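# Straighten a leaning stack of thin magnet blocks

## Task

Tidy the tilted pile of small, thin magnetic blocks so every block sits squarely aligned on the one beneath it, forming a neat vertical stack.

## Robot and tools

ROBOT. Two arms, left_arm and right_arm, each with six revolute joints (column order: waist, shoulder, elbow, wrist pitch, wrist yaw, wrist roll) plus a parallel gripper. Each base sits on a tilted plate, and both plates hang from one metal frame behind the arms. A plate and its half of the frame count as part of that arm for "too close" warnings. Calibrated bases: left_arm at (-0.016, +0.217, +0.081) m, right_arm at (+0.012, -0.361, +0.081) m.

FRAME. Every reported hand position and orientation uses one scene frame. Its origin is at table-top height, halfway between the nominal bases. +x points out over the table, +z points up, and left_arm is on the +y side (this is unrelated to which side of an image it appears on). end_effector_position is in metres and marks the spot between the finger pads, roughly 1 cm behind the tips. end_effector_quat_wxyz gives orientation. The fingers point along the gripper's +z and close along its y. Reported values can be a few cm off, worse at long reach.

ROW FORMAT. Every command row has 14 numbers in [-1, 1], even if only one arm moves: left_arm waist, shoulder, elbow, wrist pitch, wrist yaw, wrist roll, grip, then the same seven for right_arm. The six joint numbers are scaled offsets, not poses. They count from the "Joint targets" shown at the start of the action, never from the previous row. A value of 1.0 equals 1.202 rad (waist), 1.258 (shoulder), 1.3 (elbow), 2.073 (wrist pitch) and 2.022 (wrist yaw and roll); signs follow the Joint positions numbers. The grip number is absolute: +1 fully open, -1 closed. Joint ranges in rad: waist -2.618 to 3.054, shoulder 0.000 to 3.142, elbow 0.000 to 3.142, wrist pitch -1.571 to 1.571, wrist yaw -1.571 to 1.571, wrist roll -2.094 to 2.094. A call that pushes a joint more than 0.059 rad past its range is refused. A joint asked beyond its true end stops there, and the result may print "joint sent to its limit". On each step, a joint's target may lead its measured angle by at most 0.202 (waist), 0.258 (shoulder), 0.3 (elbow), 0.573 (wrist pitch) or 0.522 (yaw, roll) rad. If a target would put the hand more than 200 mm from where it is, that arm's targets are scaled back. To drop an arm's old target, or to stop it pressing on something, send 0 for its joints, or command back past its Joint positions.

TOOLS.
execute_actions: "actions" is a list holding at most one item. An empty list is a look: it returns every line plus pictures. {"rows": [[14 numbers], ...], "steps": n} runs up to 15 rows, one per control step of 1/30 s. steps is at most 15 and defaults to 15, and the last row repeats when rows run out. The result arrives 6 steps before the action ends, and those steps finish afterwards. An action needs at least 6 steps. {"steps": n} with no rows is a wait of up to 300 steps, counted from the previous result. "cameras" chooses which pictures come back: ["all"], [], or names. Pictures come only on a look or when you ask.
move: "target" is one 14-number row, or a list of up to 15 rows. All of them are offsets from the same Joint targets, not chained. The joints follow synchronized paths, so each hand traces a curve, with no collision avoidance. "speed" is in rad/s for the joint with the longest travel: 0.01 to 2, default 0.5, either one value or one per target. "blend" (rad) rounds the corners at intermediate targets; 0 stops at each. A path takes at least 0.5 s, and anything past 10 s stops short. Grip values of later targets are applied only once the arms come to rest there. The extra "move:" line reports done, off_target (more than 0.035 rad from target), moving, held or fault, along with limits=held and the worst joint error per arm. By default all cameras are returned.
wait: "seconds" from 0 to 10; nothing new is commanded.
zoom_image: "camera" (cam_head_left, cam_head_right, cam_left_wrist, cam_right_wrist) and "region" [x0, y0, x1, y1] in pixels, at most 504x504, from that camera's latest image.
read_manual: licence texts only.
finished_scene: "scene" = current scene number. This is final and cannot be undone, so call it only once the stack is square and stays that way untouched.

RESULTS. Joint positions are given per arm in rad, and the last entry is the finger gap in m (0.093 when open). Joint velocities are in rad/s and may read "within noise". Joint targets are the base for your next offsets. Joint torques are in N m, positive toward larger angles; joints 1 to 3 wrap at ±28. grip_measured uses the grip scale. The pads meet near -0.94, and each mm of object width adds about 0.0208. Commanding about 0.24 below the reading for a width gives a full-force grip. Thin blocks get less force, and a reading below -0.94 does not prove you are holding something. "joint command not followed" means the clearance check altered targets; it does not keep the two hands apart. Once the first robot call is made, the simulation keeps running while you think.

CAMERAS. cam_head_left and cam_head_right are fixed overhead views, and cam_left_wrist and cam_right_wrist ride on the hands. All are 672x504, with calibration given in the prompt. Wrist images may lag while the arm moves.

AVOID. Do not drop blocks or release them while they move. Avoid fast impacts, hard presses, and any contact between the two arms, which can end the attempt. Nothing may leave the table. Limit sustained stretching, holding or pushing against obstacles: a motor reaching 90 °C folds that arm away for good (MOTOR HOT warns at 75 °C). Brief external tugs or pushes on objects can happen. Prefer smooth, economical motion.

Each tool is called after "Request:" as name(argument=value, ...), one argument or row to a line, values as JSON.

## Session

Request:
execute_actions(
  actions=[],
)

Scene clock: 0.00 s of 6600.00 s.
left_arm: end_effector_position=(+0.3407, +0.1213, +0.2860) grip_measured=+1.000 end_effector_quat_wxyz=(+0.488, -0.523, +0.698, +0.000) | right_arm: end_effector_position=(+0.3019, -0.4567, +0.1134) grip_measured=+1.000 end_effector_quat_wxyz=(+0.258, +0.097, +0.937, -0.213)
Joint positions: left_arm=[-0.747 1.666 1.328 -0.969 -1.123 -1.845 0.093] | right_arm=[0.008 1.304 0.513 -0.178 0.58 0.01 0.093]
Joint velocities: within noise
Joint torques (N m): no reading
Motor temperatures (°C): left_arm=[30 44 40 39 30 28 31] | right_arm=[28 38 36 32 29 30 30]
Heat: left arm: 44 °C; right arm: 38 °C.
Joint targets: left_arm=[-0.748 1.654 1.341 -0.965 -1.128 -1.845] | right_arm=[0.008 1.300 0.519 -0.187 0.581 0.010]
camera_calibration:
cam_left_wrist: T_world_to_cam=[[0.715752, -0.438934, 0.543173, -0.349319], [-0.231089, -0.882835, -0.408902, 0.344898], [0.659013, 0.167151, -0.733323, 0.0485359], [0, 0, 0, 1]] pos_world=[0.297742, 0.143048, 0.366362]
cam_right_wrist: T_world_to_cam=[[-0.301101, -0.888643, 0.345906, -0.355128], [-0.952641, 0.264117, -0.150722, 0.464408], [0.0425786, -0.374907, -0.926084, 0.0000227005], [0, 0, 0, 1]] pos_world=[0.335484, -0.438231, 0.192859]

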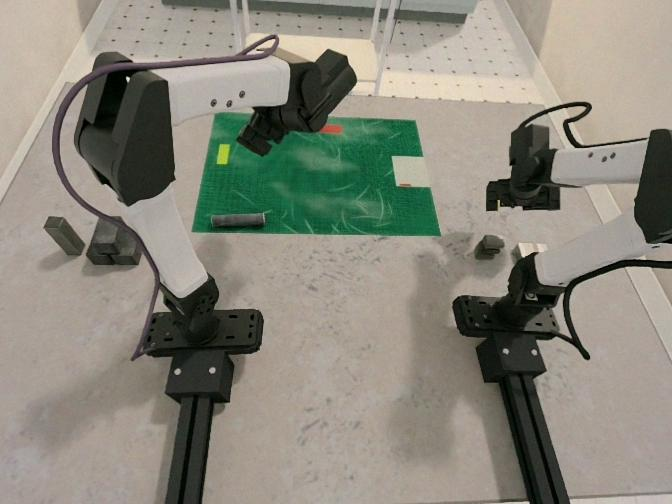

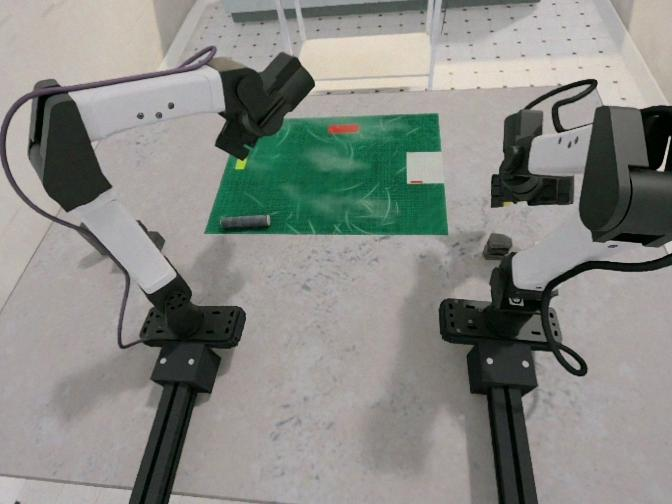

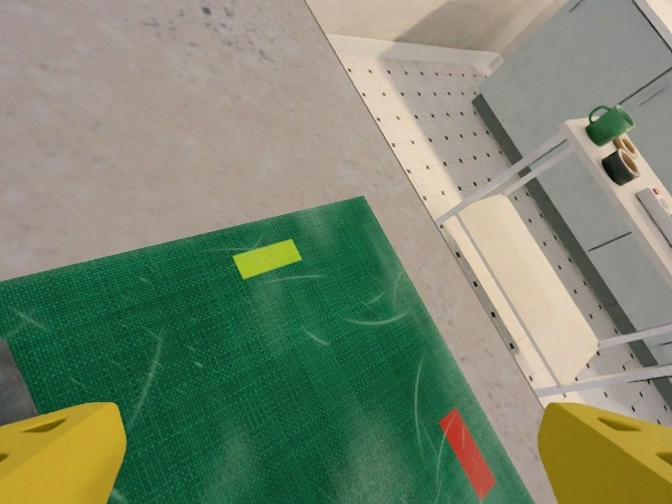

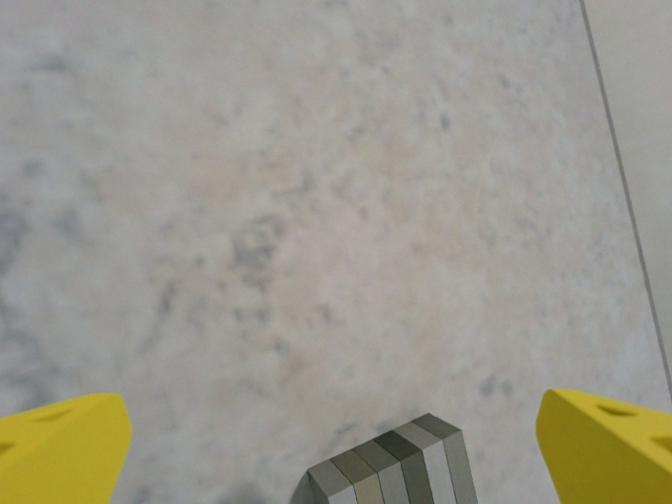

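Request:
zoom_image(
  camera="cam_head_left",
  region=[450, 215, 560, 285],
)

Request:
zoom_image(
  camera="cam_head_right",
  region=[450, 215, 560, 285],
)

Request:
zoom_image(
  camera="cam_right_wrist",
  region=[260, 380, 500, 504],
)

Request:
zoom_image(
  camera="cam_head_left",
  region=[30, 190, 180, 290],
)

Scaled by 4.582 from the camera's 672x504 image, which has a finer 960x720 frame.

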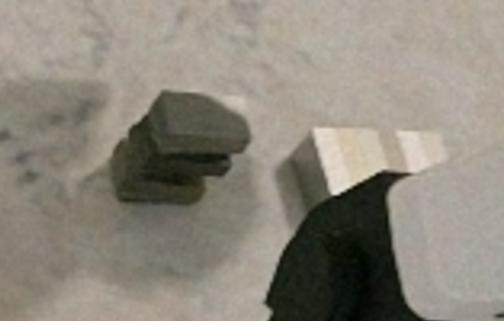

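Scaled by 4.582 from the camera's 672x504 image, which has a finer 960x720 frame.

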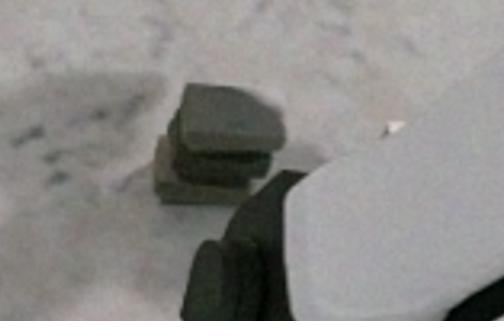

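Scaled by 2.100 from the camera's 672x504 image, which has a finer 960x720 frame.

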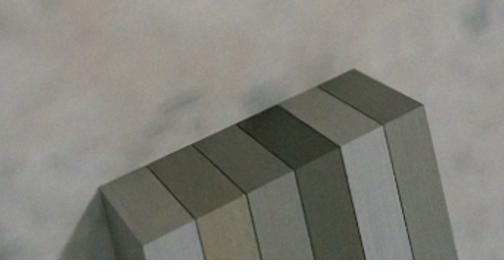

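Scaled by 3.360 from the camera's 672x504 image, which has a finer 960x720 frame.

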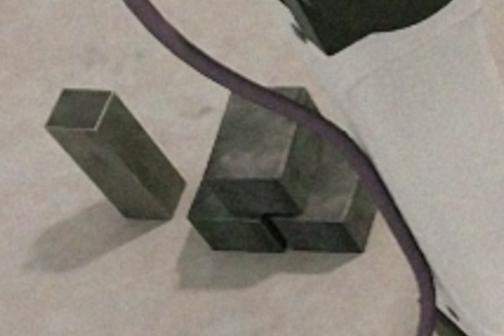

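Request:
move(
  target=[-0.0965,0.4714,-0.3777,0.9151,0.8595,1.0,1,0.0424,-0.0819,0.2,-0.4042,-0.2240,0.6924,0.8],
  speed=0.8,
)

Request:
zoom_image(
  camera="cam_left_wrist",
  region=[300, 130, 440, 300],
)

Request:
zoom_image(
  camera="cam_right_wrist",
  region=[230, 180, 440, 420],
)

Scene clock: 5.20 s of 6600.00 s.
left_arm: end_effector_position=(+0.2173, -0.2081, +0.1169) grip_measured=+1.000 end_effector_quat_wxyz=(+0.394, +0.502, +0.615, -0.462) | right_arm: end_effector_position=(+0.2181, -0.3820, +0.1351) grip_measured=+0.802 end_effector_quat_wxyz=(+0.031, +0.629, +0.776, +0.022)
Joint positions: left_arm=[-0.857 2.235 0.855 0.902 0.597 0.162 0.093] | right_arm=[0.05 1.212 0.752 -0.992 0.139 1.401 0.084]
Joint torques (N m): left_arm=[-1.92 -8.34 3.99 1.85 0.41 0.13] | right_arm=[1.24 -3.69 7.41 0.19 0.11 0.08]
Joint targets: left_arm=[-0.864 2.247 0.850 0.931 0.610 0.178] | right_arm=[0.059 1.198 0.779 -1.025 0.128 1.410]
Kept back: nothing.
move: done
camera_calibration:
cam_left_wrist: T_world_to_cam=[[-0.976211, -0.0566981, 0.209276, 0.172496], [-0.199502, 0.61289, -0.764569, 0.302442], [-0.0849138, -0.788132, -0.609621, 0.00931889], [0, 0, 0, 1]]
cam_right_wrist: T_world_to_cam=[[-0.978016, -0.195921, -0.0714165, 0.147204], [-0.207962, 0.891069, 0.40342, 0.370293], [-0.0154012, 0.409403, -0.912224, 0.362126], [0, 0, 0, 1]]

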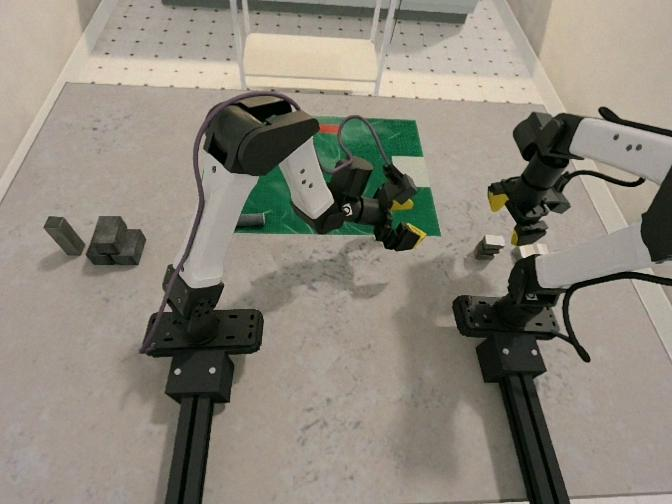

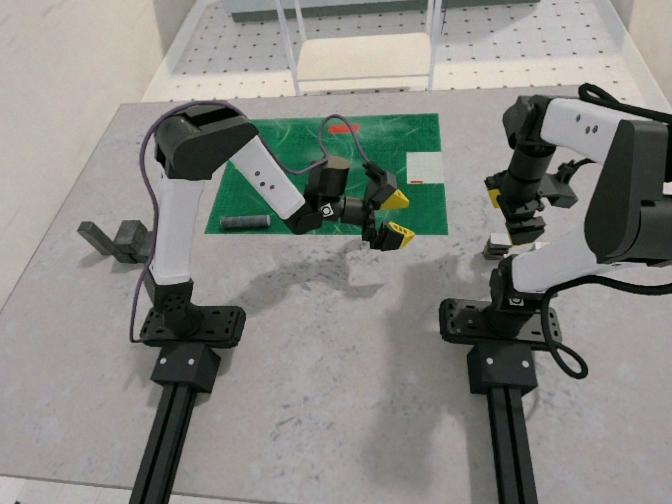

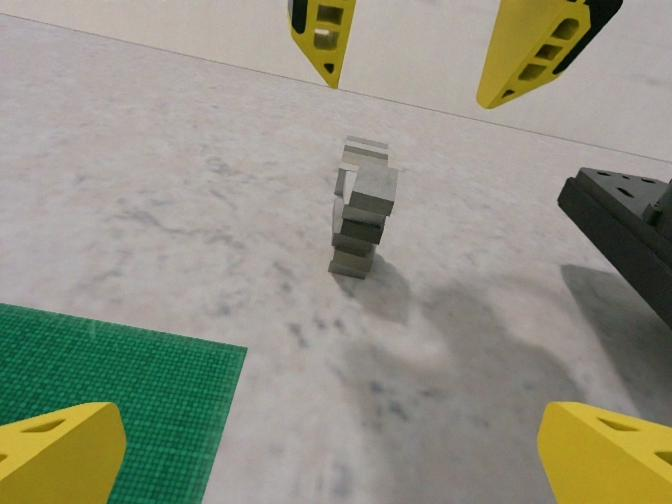

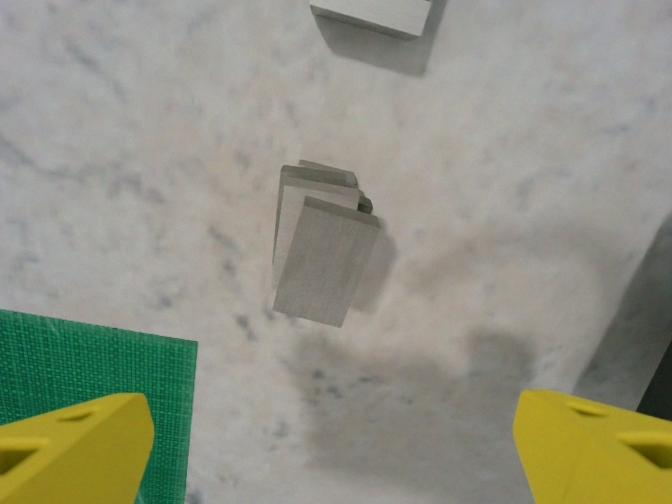

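Scaled by 2.965 from the camera's 672x504 image, which has a finer 960x720 frame.

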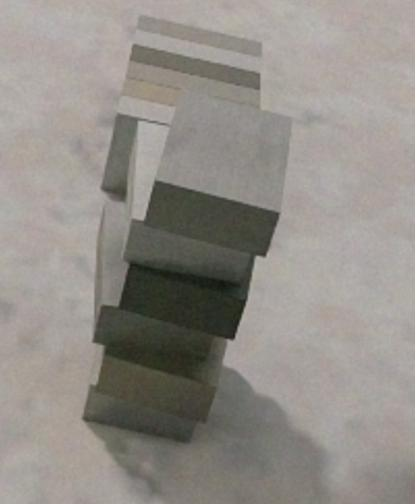

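Scaled by 2.100 from the camera's 672x504 image, which has a finer 960x720 frame.

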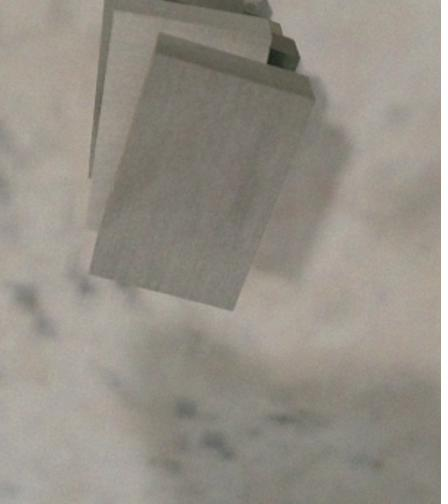

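Request:
zoom_image(
  camera="cam_right_wrist",
  region=[260, 145, 390, 235],
)

Request:
zoom_image(
  camera="cam_left_wrist",
  region=[315, 220, 395, 285],
)

Request:
zoom_image(
  camera="cam_head_left",
  region=[465, 225, 515, 265],
)

Scaled by 3.877 from the camera's 672x504 image, which has a finer 960x720 frame.

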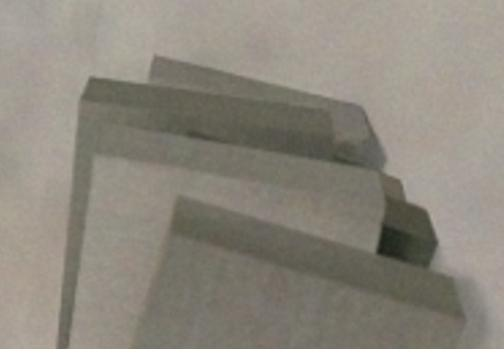

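Scaled by 6.300 from the camera's 672x504 image, which has a finer 960x720 frame.

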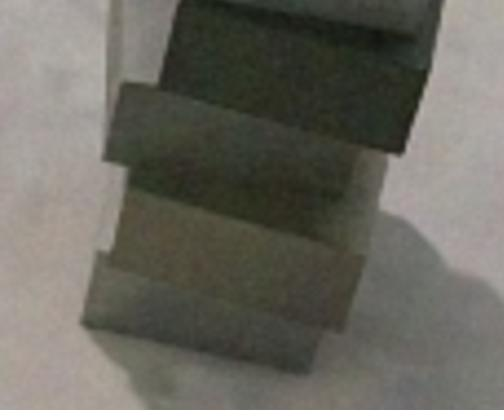

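Scaled by 10.080 from the camera's 672x504 image, which has a finer 960x720 frame.

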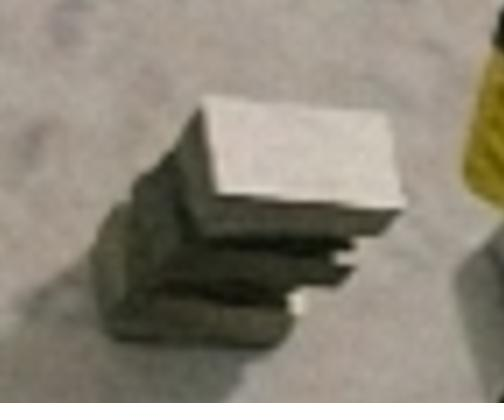

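Request:
execute_actions(
  actions=[],
  cameras=["cam_left_wrist","cam_right_wrist"],
)

Scene clock: 8.50 s of 6600.00 s.
left_arm: end_effector_position=(+0.2172, -0.2081, +0.1171) grip_measured=+1.000 end_effector_quat_wxyz=(+0.395, +0.502, +0.615, -0.462) | right_arm: end_effector_position=(+0.2179, -0.3820, +0.1351) grip_measured=+0.802 end_effector_quat_wxyz=(+0.031, +0.630, +0.776, +0.022)
Joint positions: left_arm=[-0.857 2.235 0.855 0.902 0.598 0.163 0.093] | right_arm=[0.05 1.212 0.752 -0.992 0.139 1.402 0.084]
Joint velocities: within noise
Joint torques (N m): left_arm=[-1.91 -8.39 4.05 1.84 0.38 0.12] | right_arm=[1.36 -3.69 7.38 0.15 0.07 0.06]
Motor temperatures (°C): left_arm=[30 47 40 41 31 29 31] | right_arm=[28 39 38 32 29 30 30]
Heat: left arm: 47 °C; right arm: 39 °C.
Joint targets: left_arm=[-0.864 2.247 0.850 0.931 0.610 0.178] | right_arm=[0.059 1.198 0.779 -1.025 0.128 1.410]
Steps of this call (1-99: nothing new was sent). Readings (joint positions of left_arm | right_arm):
1: [-0.857 2.235 0.855 0.902 0.598 0.162] | [0.050 1.212 0.752 -0.992 0.139 1.401]
2: [-0.857 2.235 0.855 0.902 0.598 0.162] | [0.050 1.212 0.752 -0.992 0.139 1.401]
4: [-0.857 2.235 0.855 0.902 0.598 0.162] | [0.050 1.212 0.752 -0.992 0.139 1.401]
8: [-0.857 2.235 0.855 0.902 0.598 0.163] | [0.050 1.212 0.752 -0.992 0.139 1.401]
99: the state above
camera_calibration:
cam_left_wrist: T_world_to_cam=[[-0.976473, -0.0557432, 0.208311, 0.172758], [-0.198218, 0.612415, -0.765282, 0.302312], [-0.0849137, -0.788568, -0.609056, 0.00923024], [0, 0, 0, 1]] pos_world=[0.229401, -0.168232, 0.200988]
cam_right_wrist: T_world_to_cam=[[-0.978194, -0.195273, -0.0707456, 0.147228], [-0.207088, 0.891039, 0.403937, 0.369938], [-0.0158409, 0.409779, -0.912047, 0.362302], [0, 0, 0, 1]] pos_world=[0.226367, -0.449343, 0.191421]
Images, in order (width x height): cam_left_wrist 672x504, cam_right_wrist 672x504.

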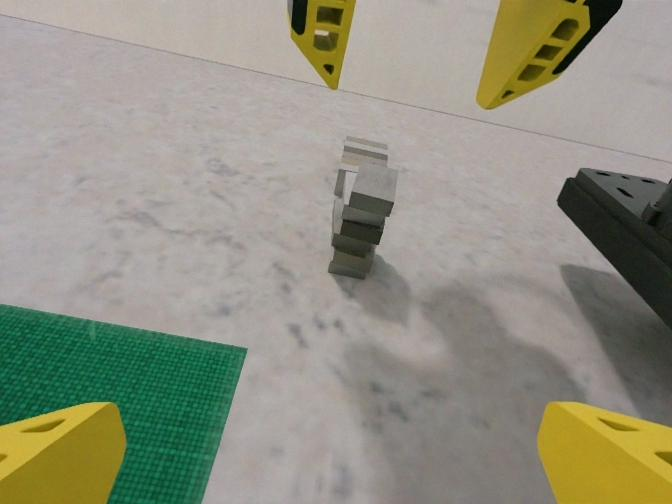

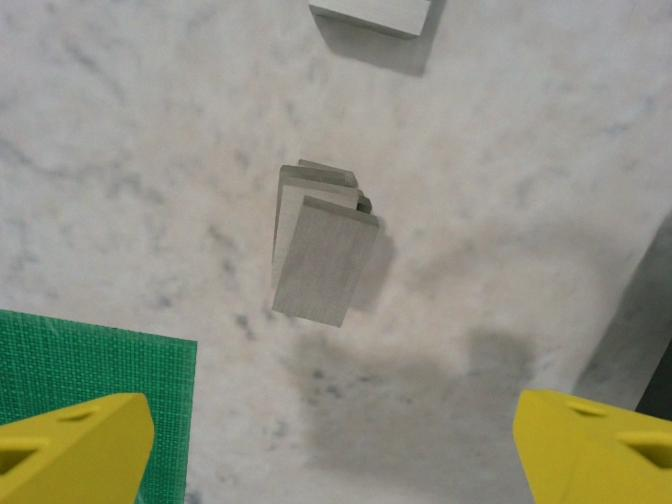

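Request:
zoom_image(
  camera="cam_right_wrist",
  region=[230, 130, 430, 350],
)

Request:
zoom_image(
  camera="cam_left_wrist",
  region=[290, 120, 440, 300],
)

Scaled by 2.291 from the camera's 672x504 image, which has a finer 960x720 frame.

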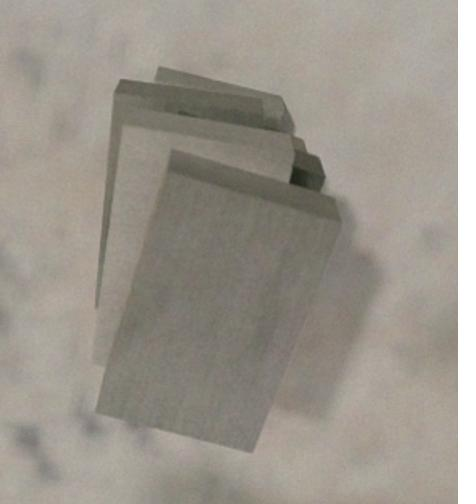

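Scaled by 2.800 from the camera's 672x504 image, which has a finer 960x720 frame.

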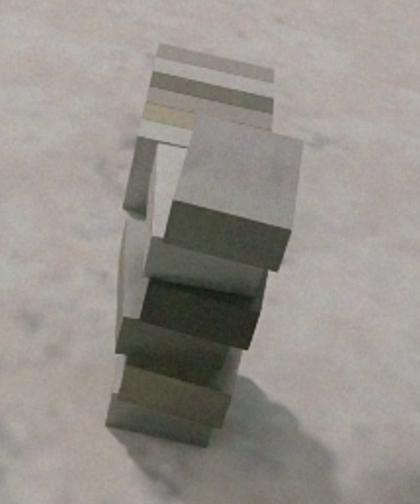

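Request:
move(
  target=[0,0,0,0,0,0,1,-0.0588,0.0715,-0.1069,0.1013,-0.0017,0.1058,0.6],
  speed=0.4,
  cameras=["cam_left_wrist","cam_right_wrist"],
)

Scene clock: 12.00 s of 6600.00 s.
left_arm: end_effector_position=(+0.2172, -0.2082, +0.1172) grip_measured=+1.000 end_effector_quat_wxyz=(+0.395, +0.502, +0.615, -0.462) | right_arm: end_effector_position=(+0.2201, -0.3877, +0.0995) grip_measured=+0.602 end_effector_quat_wxyz=(+0.028, +0.727, +0.686, +0.023)
Joint positions: left_arm=[-0.857 2.235 0.855 0.903 0.598 0.163 0.093] | right_arm=[-0.003 1.278 0.652 -0.822 0.136 1.615 0.074]
Joint torques (N m): left_arm=[-1.84 -8.4 4.16 1.85 0.38 0.12] | right_arm=[-0.42 -2.1 4.12 0.61 0.08 0.04]
Joint targets: left_arm=[-0.864 2.247 0.850 0.932 0.610 0.178] | right_arm=[-0.012 1.287 0.640 -0.815 0.125 1.624]
Kept back: nothing.
move: done
camera_calibration:
cam_left_wrist: T_world_to_cam=[[-0.97652, -0.0557274, 0.208092, 0.172808], [-0.198062, 0.612183, -0.765509, 0.30233], [-0.0847305, -0.78875, -0.608847, 0.00916013], [0, 0, 0, 1]]
cam_right_wrist: T_world_to_cam=[[-0.995116, 0.0693417, -0.0702535, 0.252007], [0.0336698, 0.907468, 0.418769, 0.341808], [0.092791, 0.414358, -0.905371, 0.309373], [0, 0, 0, 1]]
Images, in order: cam_left_wrist, cam_right_wrist.

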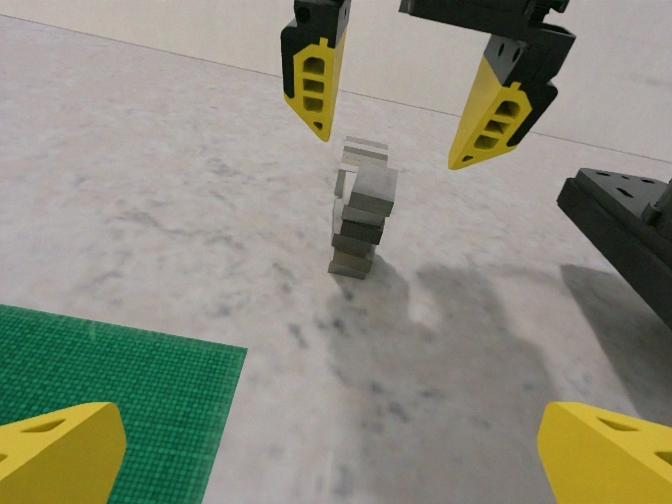

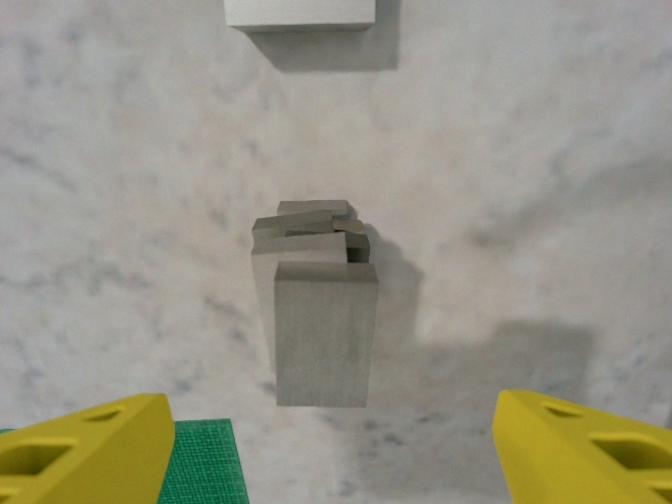

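Request:
zoom_image(
  camera="cam_right_wrist",
  region=[230, 180, 400, 420],
)

Scaled by 2.100 from the camera's 672x504 image, which has a finer 960x720 frame.

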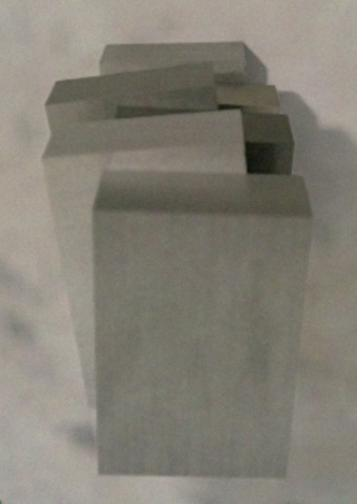

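Request:
move(
  target=[0,0,0,0,0,0,1,-0.0395,0.0986,-0.0746,0.1059,-0.0049,-0.0314,0.6],
  speed=0.25,
  cameras=["cam_left_wrist","cam_right_wrist"],
)

Scene clock: 17.80 s of 6600.00 s.
left_arm: end_effector_position=(+0.2172, -0.2082, +0.1172) grip_measured=+1.000 end_effector_quat_wxyz=(+0.395, +0.503, +0.615, -0.463) | right_arm: end_effector_position=(+0.2222, -0.3907, +0.0572) grip_measured=+0.602 end_effector_quat_wxyz=(+0.024, +0.727, +0.686, +0.023)
Joint positions: left_arm=[-0.857 2.235 0.855 0.903 0.598 0.163 0.093] | right_arm=[-0.05 1.4 0.555 -0.602 0.126 1.569 0.074]
Joint torques (N m): left_arm=[-1.83 -8.43 4.11 1.85 0.42 0.11] | right_arm=[-0.43 -2.36 3.4 0.61 0.05 -0.08]
Joint targets: left_arm=[-0.864 2.247 0.850 0.931 0.610 0.178] | right_arm=[-0.059 1.412 0.543 -0.595 0.115 1.561]
Kept back: nothing.
move: done
camera_calibration:
cam_left_wrist: T_world_to_cam=[[-0.976521, -0.0553616, 0.208188, 0.172809], [-0.197919, 0.612152, -0.76557, 0.302308], [-0.0850595, -0.7888, -0.608736, 0.00921044], [0, 0, 0, 1]]
cam_right_wrist: T_world_to_cam=[[-0.995506, 0.0694232, -0.0644004, 0.251106], [0.035827, 0.905663, 0.422482, 0.360762], [0.0876551, 0.418277, -0.90408, 0.274798], [0, 0, 0, 1]]
Images, in order: cam_left_wrist, cam_right_wrist.

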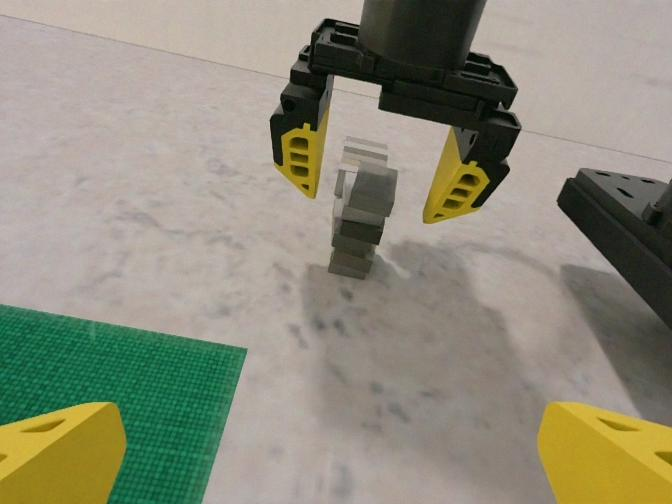

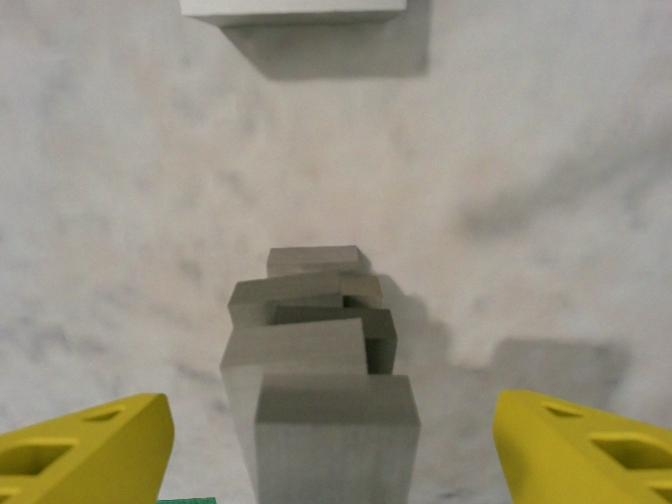

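Request:
move(
  target=[0,0,0,0,0,0,1,-0.0158,0.1288,-0.0515,0.1134,-0.001,-0.0094,0.6],
  speed=0.2,
  cameras=["cam_left_wrist","cam_right_wrist"],
)

Scene clock: 21.60 s of 6600.00 s.
left_arm: end_effector_position=(+0.2172, -0.2082, +0.1173) grip_measured=+1.000 end_effector_quat_wxyz=(+0.395, +0.503, +0.615, -0.463) | right_arm: end_effector_position=(+0.2256, -0.3896, +0.0175) grip_measured=+0.602 end_effector_quat_wxyz=(+0.026, +0.727, +0.686, +0.024)
Joint positions: left_arm=[-0.857 2.235 0.855 0.903 0.598 0.163 0.093] | right_arm=[-0.069 1.561 0.488 -0.367 0.123 1.549 0.074]
Joint torques (N m): left_arm=[-1.77 -8.38 4.11 1.86 0.4 0.13] | right_arm=[-0.23 -2.74 2.67 0.64 0.06 -0.09]
Joint targets: left_arm=[-0.864 2.247 0.850 0.932 0.610 0.177] | right_arm=[-0.078 1.574 0.476 -0.360 0.113 1.542]
Kept back: nothing.
move: done
camera_calibration:
cam_left_wrist: T_world_to_cam=[[-0.976568, -0.0553459, 0.207969, 0.172859], [-0.197763, 0.61192, -0.765797, 0.302326], [-0.0848763, -0.788981, -0.608527, 0.00914033], [0, 0, 0, 1]]
cam_right_wrist: T_world_to_cam=[[-0.995223, 0.0695363, -0.0685216, 0.251878], [0.034213, 0.905808, 0.422305, 0.376844], [0.0914329, 0.417944, -0.90386, 0.237159], [0, 0, 0, 1]]
Images, in order: cam_left_wrist, cam_right_wrist.

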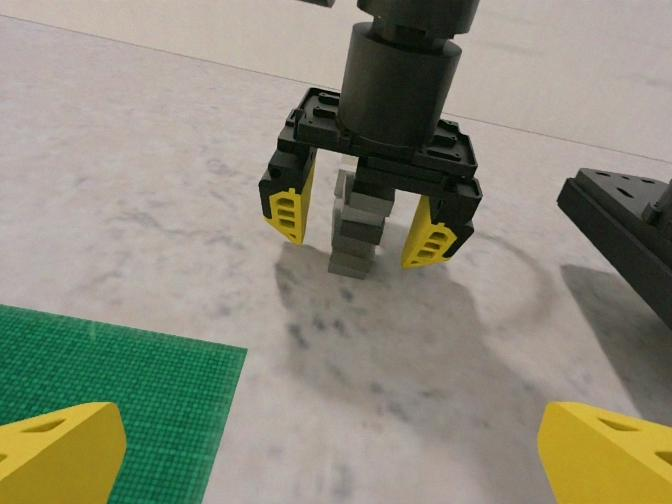

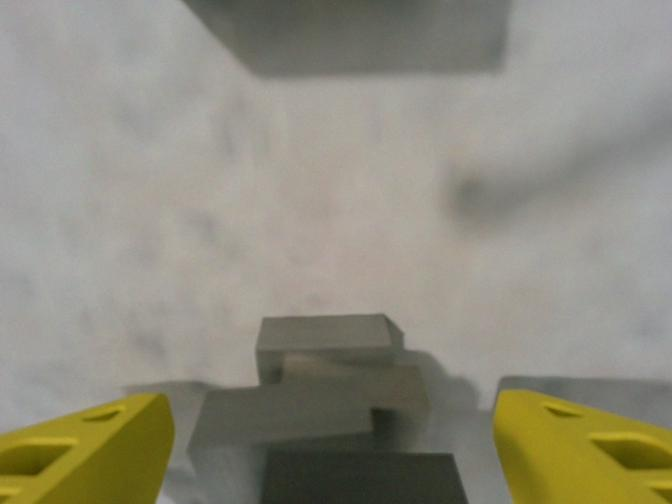

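Request:
execute_actions(
  actions=[
    {"rows": [[0,0,0,0,0,0,1,0,0,0,0,0,0,0.57],[0,0,0,0,0,0,1,0,0,0,0,0,0,0.53],[0,0,0,0,0,0,1,0,0,0,0,0,0,0.48],[0,0,0,0,0,0,1,0,0,0,0,0,0,0.43],[0,0,0,0,0,0,1,0,0,0,0,0,0,0.38],[0,0,0,0,0,0,1,0,0,0,0,0,0,0.33],[0,0,0,0,0,0,1,0,0,0,0,0,0,0.28],[0,0,0,0,0,0,1,0,0,0,0,0,0,0.24],[0,0,0,0,0,0,1,0,0,0,0,0,0,0.20],[0,0,0,0,0,0,1,0,0,0,0,0,0,0.17],[0,0,0,0,0,0,1,0,0,0,0,0,0,0.14],[0,0,0,0,0,0,1,0,0,0,0,0,0,0.11],[0,0,0,0,0,0,1,0,0,0,0,0,0,0.09],[0,0,0,0,0,0,1,0,0,0,0,0,0,0.07],[0,0,0,0,0,0,1,0,0,0,0,0,0,0.05]], "steps": 15},
  ],
)

Request:
execute_actions(
  actions=[
    {"rows": [[0,0,0,0,0,0,1,0,0,0,0,0,0,0.035],[0,0,0,0,0,0,1,0,0,0,0,0,0,0.02],[0,0,0,0,0,0,1,0,0,0,0,0,0,0.005],[0,0,0,0,0,0,1,0,0,0,0,0,0,-0.01],[0,0,0,0,0,0,1,0,0,0,0,0,0,-0.025],[0,0,0,0,0,0,1,0,0,0,0,0,0,-0.04],[0,0,0,0,0,0,1,0,0,0,0,0,0,-0.055],[0,0,0,0,0,0,1,0,0,0,0,0,0,-0.07],[0,0,0,0,0,0,1,0,0,0,0,0,0,-0.085],[0,0,0,0,0,0,1,0,0,0,0,0,0,-0.1],[0,0,0,0,0,0,1,0,0,0,0,0,0,-0.115],[0,0,0,0,0,0,1,0,0,0,0,0,0,-0.13],[0,0,0,0,0,0,1,0,0,0,0,0,0,-0.145],[0,0,0,0,0,0,1,0,0,0,0,0,0,-0.16],[0,0,0,0,0,0,1,0,0,0,0,0,0,-0.175]], "steps": 15},
  ],
  cameras=["cam_left_wrist","cam_right_wrist"],
)

Scene clock: 22.63 s of 6600.00 s.
left_arm: end_effector_position=(+0.2172, -0.2082, +0.1173) grip_measured=+1.000 end_effector_quat_wxyz=(+0.395, +0.503, +0.615, -0.463) | right_arm: end_effector_position=(+0.2258, -0.3896, +0.0175) grip_measured=+0.223 end_effector_quat_wxyz=(+0.026, +0.727, +0.686, +0.024)
Joint positions: left_arm=[-0.857 2.235 0.855 0.903 0.598 0.163 0.093] | right_arm=[-0.069 1.561 0.488 -0.366 0.123 1.549 0.056]
Joint velocities: left_arm=[within noise] | right_arm=[0.002 -0.012 0.002 -0.007 -0.051 -0.037 -0.048]
Joint torques (N m): left_arm=[-1.85 -8.34 4.08 1.85 0.41 0.11] | right_arm=[-0.29 -2.55 2.73 0.67 0.05 -0.12]
Joint targets: left_arm=[-0.864 2.247 0.850 0.932 0.610 0.177] | right_arm=[-0.078 1.574 0.476 -0.360 0.113 1.542]
Steps of this call (1-22: nothing new was sent; 23-31: this action's first 9). Readings (joint positions of left_arm | right_arm):
23: [-0.857 2.235 0.855 0.903 0.598 0.163] | [-0.069 1.561 0.488 -0.366 0.123 1.549]
24: [-0.857 2.235 0.855 0.903 0.598 0.163] | [-0.069 1.561 0.488 -0.366 0.123 1.549]
26: [-0.857 2.235 0.855 0.903 0.598 0.163] | [-0.069 1.561 0.488 -0.366 0.123 1.549]
30: [-0.857 2.235 0.855 0.903 0.598 0.163] | [-0.069 1.561 0.488 -0.366 0.123 1.549]
31: the state above

Scene clock: 23.13 s of 6600.00 s.
left_arm: end_effector_position=(+0.2172, -0.2082, +0.1173) grip_measured=+1.000 end_effector_quat_wxyz=(+0.395, +0.503, +0.615, -0.463) | right_arm: end_effector_position=(+0.2258, -0.3896, +0.0175) grip_measured=-0.074 end_effector_quat_wxyz=(+0.026, +0.727, +0.686, +0.024)
Joint positions: left_arm=[-0.857 2.235 0.855 0.903 0.598 0.163 0.093] | right_arm=[-0.069 1.561 0.488 -0.366 0.123 1.549 0.042]
Joint velocities: left_arm=[within noise] | right_arm=[-0.017 -0.002 0.002 0.007 0.037 0.051 -0.017]
Joint torques (N m): left_arm=[-1.78 -8.36 4.04 1.85 0.39 0.11] | right_arm=[-0.31 -2.67 2.67 0.63 0.05 -0.1]
Joint targets: left_arm=[-0.864 2.247 0.850 0.932 0.610 0.177] | right_arm=[-0.078 1.574 0.476 -0.360 0.113 1.542]
Steps of this call (1-6: your previous action's last 6; 7-15: this action's first 9). Readings (joint positions of left_arm | right_arm):
7: [-0.857 2.235 0.855 0.903 0.598 0.163] | [-0.069 1.561 0.488 -0.366 0.123 1.549]
8: [-0.857 2.235 0.855 0.903 0.598 0.163] | [-0.069 1.561 0.488 -0.366 0.123 1.549]
10: [-0.857 2.235 0.855 0.903 0.598 0.163] | [-0.069 1.561 0.488 -0.366 0.123 1.549]
14: [-0.857 2.235 0.855 0.903 0.598 0.163] | [-0.069 1.561 0.488 -0.366 0.123 1.549]
15: the state above
camera_calibration:
cam_left_wrist: T_world_to_cam=[[-0.976568, -0.0553459, 0.207969, 0.172859], [-0.197763, 0.61192, -0.765797, 0.302326], [-0.0848763, -0.788981, -0.608527, 0.00914033], [0, 0, 0, 1]]
cam_right_wrist: T_world_to_cam=[[-0.995191, 0.0692461, -0.069277, 0.251955], [0.0336358, 0.905852, 0.422257, 0.376994], [0.0919944, 0.417897, -0.903825, 0.237015], [0, 0, 0, 1]]
Images, in order: cam_left_wrist, cam_right_wrist.

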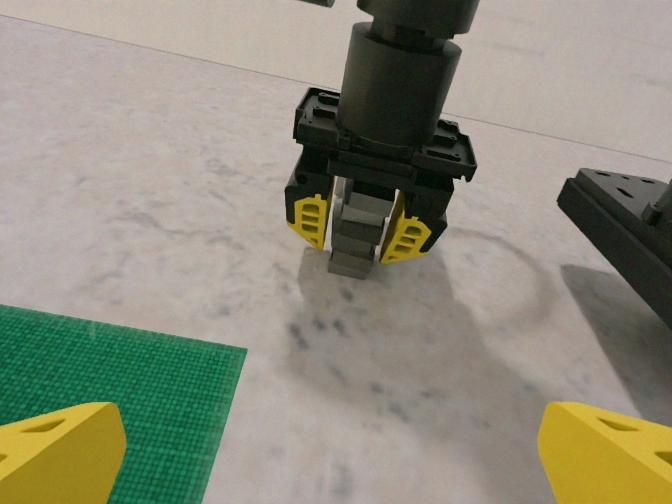

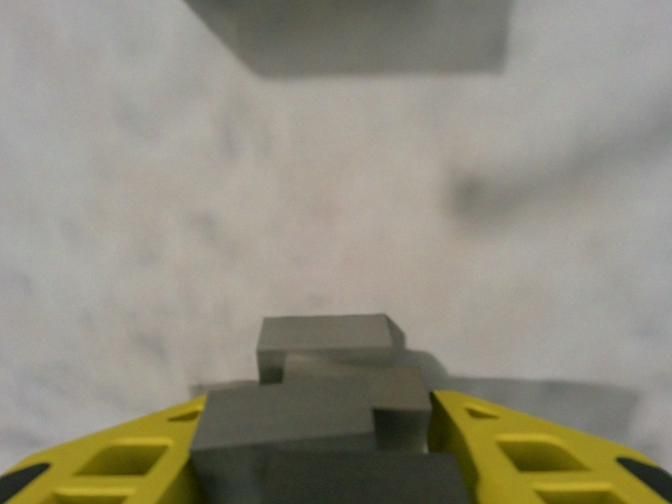

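Request:
execute_actions(
  actions=[
    {"rows": [[0,0,0,0,0,0,1,0,0,0,0,0,0,-0.185],[0,0,0,0,0,0,1,0,0,0,0,0,0,-0.195],[0,0,0,0,0,0,1,0,0,0,0,0,0,-0.207],[0,0,0,0,0,0,1,0,0,0,0,0,0,-0.219],[0,0,0,0,0,0,1,0,0,0,0,0,0,-0.231],[0,0,0,0,0,0,1,0,0,0,0,0,0,-0.243],[0,0,0,0,0,0,1,0,0,0,0,0,0,-0.255],[0,0,0,0,0,0,1,0,0,0,0,0,0,-0.267],[0,0,0,0,0,0,1,0,0,0,0,0,0,-0.279],[0,0,0,0,0,0,1,0,0,0,0,0,0,-0.291],[0,0,0,0,0,0,1,0,0,0,0,0,0,-0.303],[0,0,0,0,0,0,1,0,0,0,0,0,0,-0.315],[0,0,0,0,0,0,1,0,0,0,0,0,0,-0.327],[0,0,0,0,0,0,1,0,0,0,0,0,0,-0.339],[0,0,0,0,0,0,1,0,0,0,0,0,0,-0.35]], "steps": 15},
  ],
)

Request:
execute_actions(
  actions=[
    {"rows": [[0,0,0,0,0,0,1,0,0,0,0,0,0,-0.36],[0,0,0,0,0,0,1,0,0,0,0,0,0,-0.37],[0,0,0,0,0,0,1,0,0,0,0,0,0,-0.38],[0,0,0,0,0,0,1,0,0,0,0,0,0,-0.39],[0,0,0,0,0,0,1,0,0,0,0,0,0,-0.4],[0,0,0,0,0,0,1,0,0,0,0,0,0,-0.41],[0,0,0,0,0,0,1,0,0,0,0,0,0,-0.42],[0,0,0,0,0,0,1,0,0,0,0,0,0,-0.43],[0,0,0,0,0,0,1,0,0,0,0,0,0,-0.44],[0,0,0,0,0,0,1,0,0,0,0,0,0,-0.45],[0,0,0,0,0,0,1,0,0,0,0,0,0,-0.465],[0,0,0,0,0,0,1,0,0,0,0,0,0,-0.48],[0,0,0,0,0,0,1,0,0,0,0,0,0,-0.5],[0,0,0,0,0,0,1,0,0,0,0,0,0,-0.52],[0,0,0,0,0,0,1,0,0,0,0,0,0,-0.54]], "steps": 15},
  ],
)

Request:
execute_actions(
  actions=[
    {"steps": 15},
  ],
  cameras=["cam_left_wrist","cam_right_wrist"],
)

Scene clock: 24.10 s of 6600.00 s.
left_arm: end_effector_position=(+0.2172, -0.2082, +0.1173) grip_measured=+1.000 end_effector_quat_wxyz=(+0.395, +0.503, +0.615, -0.463) | right_arm: end_effector_position=(+0.2270, -0.3897, +0.0176) grip_measured=-0.268 end_effector_quat_wxyz=(+0.028, +0.727, +0.686, +0.026)
Joint positions: left_arm=[-0.857 2.235 0.855 0.903 0.598 0.163 0.093] | right_arm=[-0.069 1.561 0.488 -0.361 0.123 1.549 0.032]
Joint velocities: left_arm=[within noise] | right_arm=[-0.022 0.002 0.007 -0.037 -0.022 -0.051 -0.017]
Joint torques (N m): left_arm=[-1.88 -8.32 4.1 1.85 0.39 0.14] | right_arm=[-0.29 -2.84 2.51 0.62 0.06 -0.1]
Joint targets: left_arm=[-0.864 2.247 0.850 0.932 0.610 0.177] | right_arm=[-0.078 1.574 0.476 -0.360 0.113 1.542]
Steps of this call (1-6: your previous action's last 6; 7-15: toward your last target; 16-20: nothing new was sent; 21-29: this action's first 9). Readings (joint positions of left_arm | right_arm):
21: [-0.857 2.235 0.855 0.903 0.598 0.163] | [-0.069 1.561 0.488 -0.361 0.123 1.549]
22: [-0.857 2.235 0.855 0.903 0.598 0.163] | [-0.069 1.561 0.488 -0.361 0.123 1.549]
24: [-0.857 2.235 0.855 0.903 0.598 0.163] | [-0.069 1.561 0.488 -0.361 0.123 1.549]
28: [-0.857 2.235 0.855 0.903 0.598 0.163] | [-0.069 1.561 0.488 -0.361 0.123 1.549]
29: the state above

Scene clock: 24.60 s of 6600.00 s.
left_arm: end_effector_position=(+0.2172, -0.2082, +0.1173) grip_measured=+1.000 end_effector_quat_wxyz=(+0.395, +0.503, +0.615, -0.463) | right_arm: end_effector_position=(+0.2271, -0.3897, +0.0176) grip_measured=-0.426 end_effector_quat_wxyz=(+0.028, +0.727, +0.686, +0.026)
Joint positions: left_arm=[-0.857 2.235 0.855 0.903 0.598 0.163 0.093] | right_arm=[-0.069 1.561 0.488 -0.361 0.123 1.548 0.025]
Joint velocities: left_arm=[within noise] | right_arm=[-0.002 0.002 0.002 0.11 0.022 -0.037 -0.01]
Joint torques (N m): left_arm=[-1.84 -8.43 4.01 1.84 0.38 0.11] | right_arm=[-0.29 -2.77 2.54 0.58 0.09 -0.1]
Joint targets: left_arm=[-0.864 2.247 0.850 0.932 0.610 0.177] | right_arm=[-0.078 1.574 0.476 -0.360 0.113 1.542]
Steps of this call (1-6: your previous action's last 6; 7-15: this action's first 9). Readings (joint positions of left_arm | right_arm):
7: [-0.857 2.235 0.855 0.903 0.598 0.163] | [-0.069 1.561 0.488 -0.363 0.123 1.549]
8: [-0.857 2.235 0.855 0.903 0.598 0.163] | [-0.069 1.561 0.488 -0.363 0.123 1.549]
10: [-0.857 2.235 0.855 0.903 0.598 0.163] | [-0.069 1.561 0.488 -0.361 0.123 1.549]
14: [-0.857 2.235 0.855 0.903 0.598 0.163] | [-0.069 1.561 0.488 -0.361 0.123 1.548]
15: the state above

Scene clock: 25.10 s of 6600.00 s.
left_arm: end_effector_position=(+0.2172, -0.2082, +0.1173) grip_measured=+1.000 end_effector_quat_wxyz=(+0.395, +0.503, +0.615, -0.463) | right_arm: end_effector_position=(+0.2272, -0.3897, +0.0176) grip_measured=-0.491 end_effector_quat_wxyz=(+0.028, +0.727, +0.686, +0.026)
Joint positions: left_arm=[-0.857 2.235 0.855 0.903 0.598 0.163 0.093] | right_arm=[-0.069 1.561 0.488 -0.361 0.123 1.548 0.022]
Joint velocities: left_arm=[within noise] | right_arm=[0.007 -0.002 0.007 0.037 0.007 -0.051 -0.004]
Joint torques (N m): left_arm=[-1.89 -8.39 4.16 1.86 0.41 0.11] | right_arm=[-0.28 -2.77 2.61 0.59 0.06 -0.11]
Joint targets: left_arm=[-0.864 2.247 0.850 0.932 0.610 0.177] | right_arm=[-0.078 1.574 0.476 -0.360 0.113 1.541]
Steps of this call (1-6: your previous action's last 6; 7-15: toward your last target). Readings (joint positions of left_arm | right_arm):
1: [-0.857 2.235 0.855 0.903 0.598 0.163] | [-0.069 1.561 0.488 -0.361 0.123 1.548]
2: [-0.857 2.235 0.855 0.903 0.598 0.163] | [-0.069 1.561 0.488 -0.361 0.123 1.548]
4: [-0.857 2.235 0.855 0.903 0.598 0.163] | [-0.069 1.561 0.488 -0.361 0.123 1.548]
8: [-0.857 2.235 0.855 0.903 0.598 0.163] | [-0.069 1.561 0.488 -0.361 0.123 1.548]
15: the state above
All arms were judged still, so your last target was given up. Each gripper or tool keeps its last command.
camera_calibration:
cam_left_wrist: T_world_to_cam=[[-0.976568, -0.0553459, 0.207969, 0.172859], [-0.197763, 0.61192, -0.765797, 0.302326], [-0.0848763, -0.788981, -0.608527, 0.00914033], [0, 0, 0, 1]]
cam_right_wrist: T_world_to_cam=[[-0.994839, 0.068399, -0.0749453, 0.253025], [0.0304721, 0.905937, 0.422314, 0.377698], [0.0967816, 0.41785, -0.903346, 0.235886], [0, 0, 0, 1]]
Images, in order: cam_left_wrist, cam_right_wrist.

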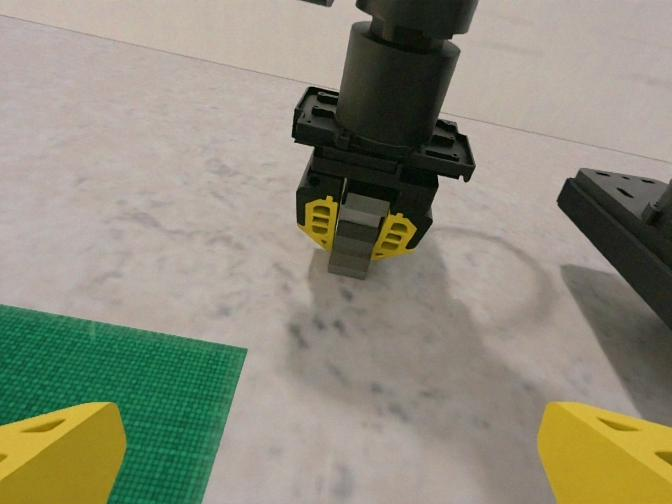

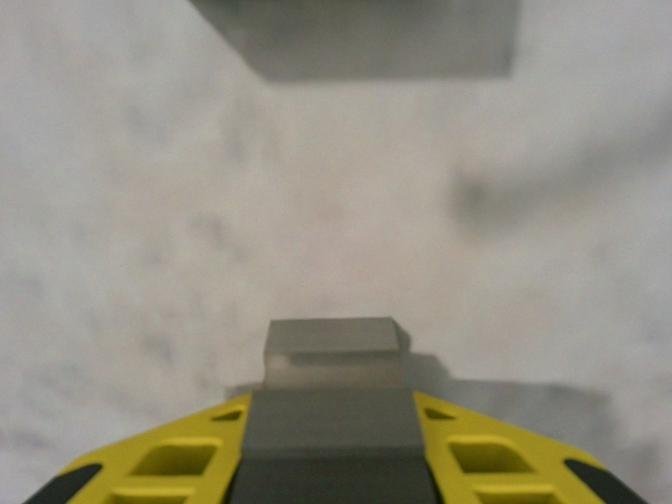

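Request:
execute_actions(
  actions=[
    {"rows": [[0,0,0,0,0,0,1,0,0,0,0,0,0,-0.53],[0,0,0,0,0,0,1,0,0,0,0,0,0,-0.52],[0,0,0,0,0,0,1,0,0,0,0,0,0,-0.5],[0,0,0,0,0,0,1,0,0,0,0,0,0,-0.48],[0,0,0,0,0,0,1,0,0,0,0,0,0,-0.46],[0,0,0,0,0,0,1,0,0,0,0,0,0,-0.44],[0,0,0,0,0,0,1,0,0,0,0,0,0,-0.42],[0,0,0,0,0,0,1,0,0,0,0,0,0,-0.4],[0,0,0,0,0,0,1,0,0,0,0,0,0,-0.36],[0,0,0,0,0,0,1,0,0,0,0,0,0,-0.3],[0,0,0,0,0,0,1,0,0,0,0,0,0,-0.24],[0,0,0,0,0,0,1,0,0,0,0,0,0,-0.18],[0,0,0,0,0,0,1,0,0,0,0,0,0,-0.12],[0,0,0,0,0,0,1,0,0,0,0,0,0,-0.06],[0,0,0,0,0,0,1,0,0,0,0,0,0,0]], "steps": 15},
  ],
)

Request:
move(
  target=[0,0,0,0,0,0,1,0.0191,-0.0723,0.0415,-0.0625,0,0.0084,0],
  speed=0.2,
  cameras=["cam_left_wrist","cam_right_wrist"],
)

Scene clock: 31.03 s of 6600.00 s.
left_arm: end_effector_position=(+0.2172, -0.2082, +0.1173) grip_measured=+1.000 end_effector_quat_wxyz=(+0.395, +0.503, +0.615, -0.463) | right_arm: end_effector_position=(+0.2272, -0.3897, +0.0176) grip_measured=-0.382 end_effector_quat_wxyz=(+0.028, +0.727, +0.686, +0.026)
Joint positions: left_arm=[-0.857 2.235 0.855 0.903 0.598 0.163 0.093] | right_arm=[-0.069 1.561 0.488 -0.361 0.123 1.548 0.027]
Joint velocities: left_arm=[within noise] | right_arm=[0.017 0.012 -0.027 -0.095 -0.037 0.037 0.046]
Joint torques (N m): left_arm=[-1.78 -8.36 4.08 1.86 0.39 0.11] | right_arm=[-0.35 -2.73 2.55 0.58 0.05 -0.08]
Joint targets: left_arm=[-0.864 2.247 0.850 0.932 0.610 0.177] | right_arm=[-0.078 1.574 0.476 -0.360 0.113 1.541]
Steps of this call (1-169: nothing new was sent; 170-178: this action's first 9). Readings (joint positions of left_arm | right_arm):
170: [-0.857 2.235 0.855 0.903 0.598 0.163] | [-0.069 1.561 0.488 -0.361 0.123 1.548]
171: [-0.857 2.235 0.855 0.903 0.598 0.163] | [-0.069 1.561 0.488 -0.361 0.123 1.548]
173: [-0.857 2.235 0.855 0.903 0.598 0.163] | [-0.069 1.561 0.488 -0.361 0.123 1.548]
177: [-0.857 2.235 0.855 0.903 0.598 0.163] | [-0.069 1.561 0.488 -0.361 0.123 1.548]
178: the state above

Scene clock: 32.73 s of 6600.00 s.
left_arm: end_effector_position=(+0.2172, -0.2082, +0.1173) grip_measured=+1.000 end_effector_quat_wxyz=(+0.395, +0.503, +0.615, -0.463) | right_arm: end_effector_position=(+0.2247, -0.3901, +0.0320) grip_measured=-0.002 end_effector_quat_wxyz=(+0.024, +0.726, +0.687, +0.024)
Joint positions: left_arm=[-0.857 2.235 0.855 0.903 0.598 0.163 0.093] | right_arm=[-0.064 1.5 0.511 -0.456 0.122 1.552 0.045]
Joint torques (N m): left_arm=[-1.91 -8.32 4.05 1.87 0.39 0.12] | right_arm=[1.54 -5.08 5.35 0.18 0.07 0.02]
Motor temperatures (°C): left_arm=[30 52 41 44 31 29 31] | right_arm=[28 39 37 32 29 30 30]
Heat: left arm: 52 °C; right arm: 39 °C.
Joint targets: left_arm=[-0.864 2.247 0.850 0.932 0.610 0.177] | right_arm=[-0.055 1.483 0.530 -0.490 0.113 1.559]
Kept back: nothing.
move: done
camera_calibration:
cam_left_wrist: T_world_to_cam=[[-0.976568, -0.0553459, 0.207969, 0.172859], [-0.197763, 0.61192, -0.765797, 0.302326], [-0.0848763, -0.788981, -0.608527, 0.00914033], [0, 0, 0, 1]]
cam_right_wrist: T_world_to_cam=[[-0.995594, 0.0669097, -0.0656993, 0.250976], [0.0328313, 0.904996, 0.424151, 0.371138], [0.0878375, 0.420125, -0.903205, 0.25217], [0, 0, 0, 1]]
Images, in order: cam_left_wrist, cam_right_wrist.

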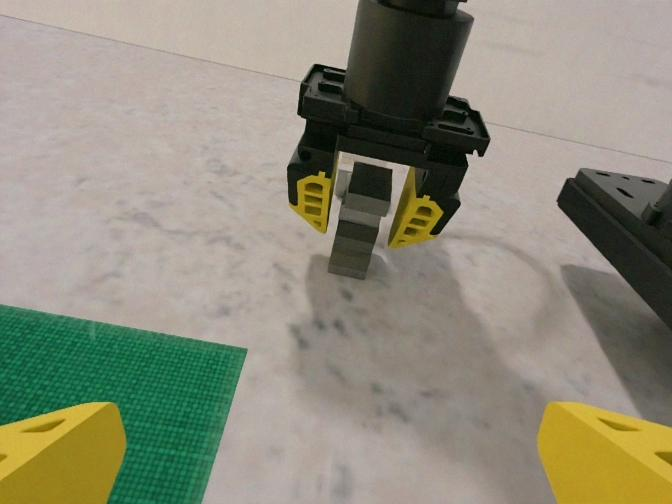

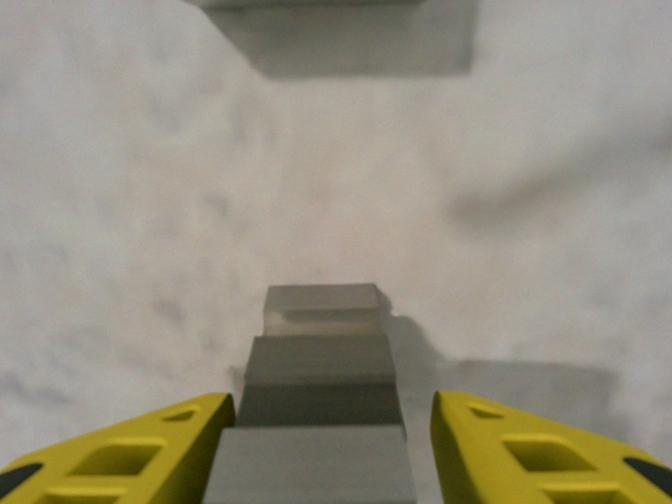

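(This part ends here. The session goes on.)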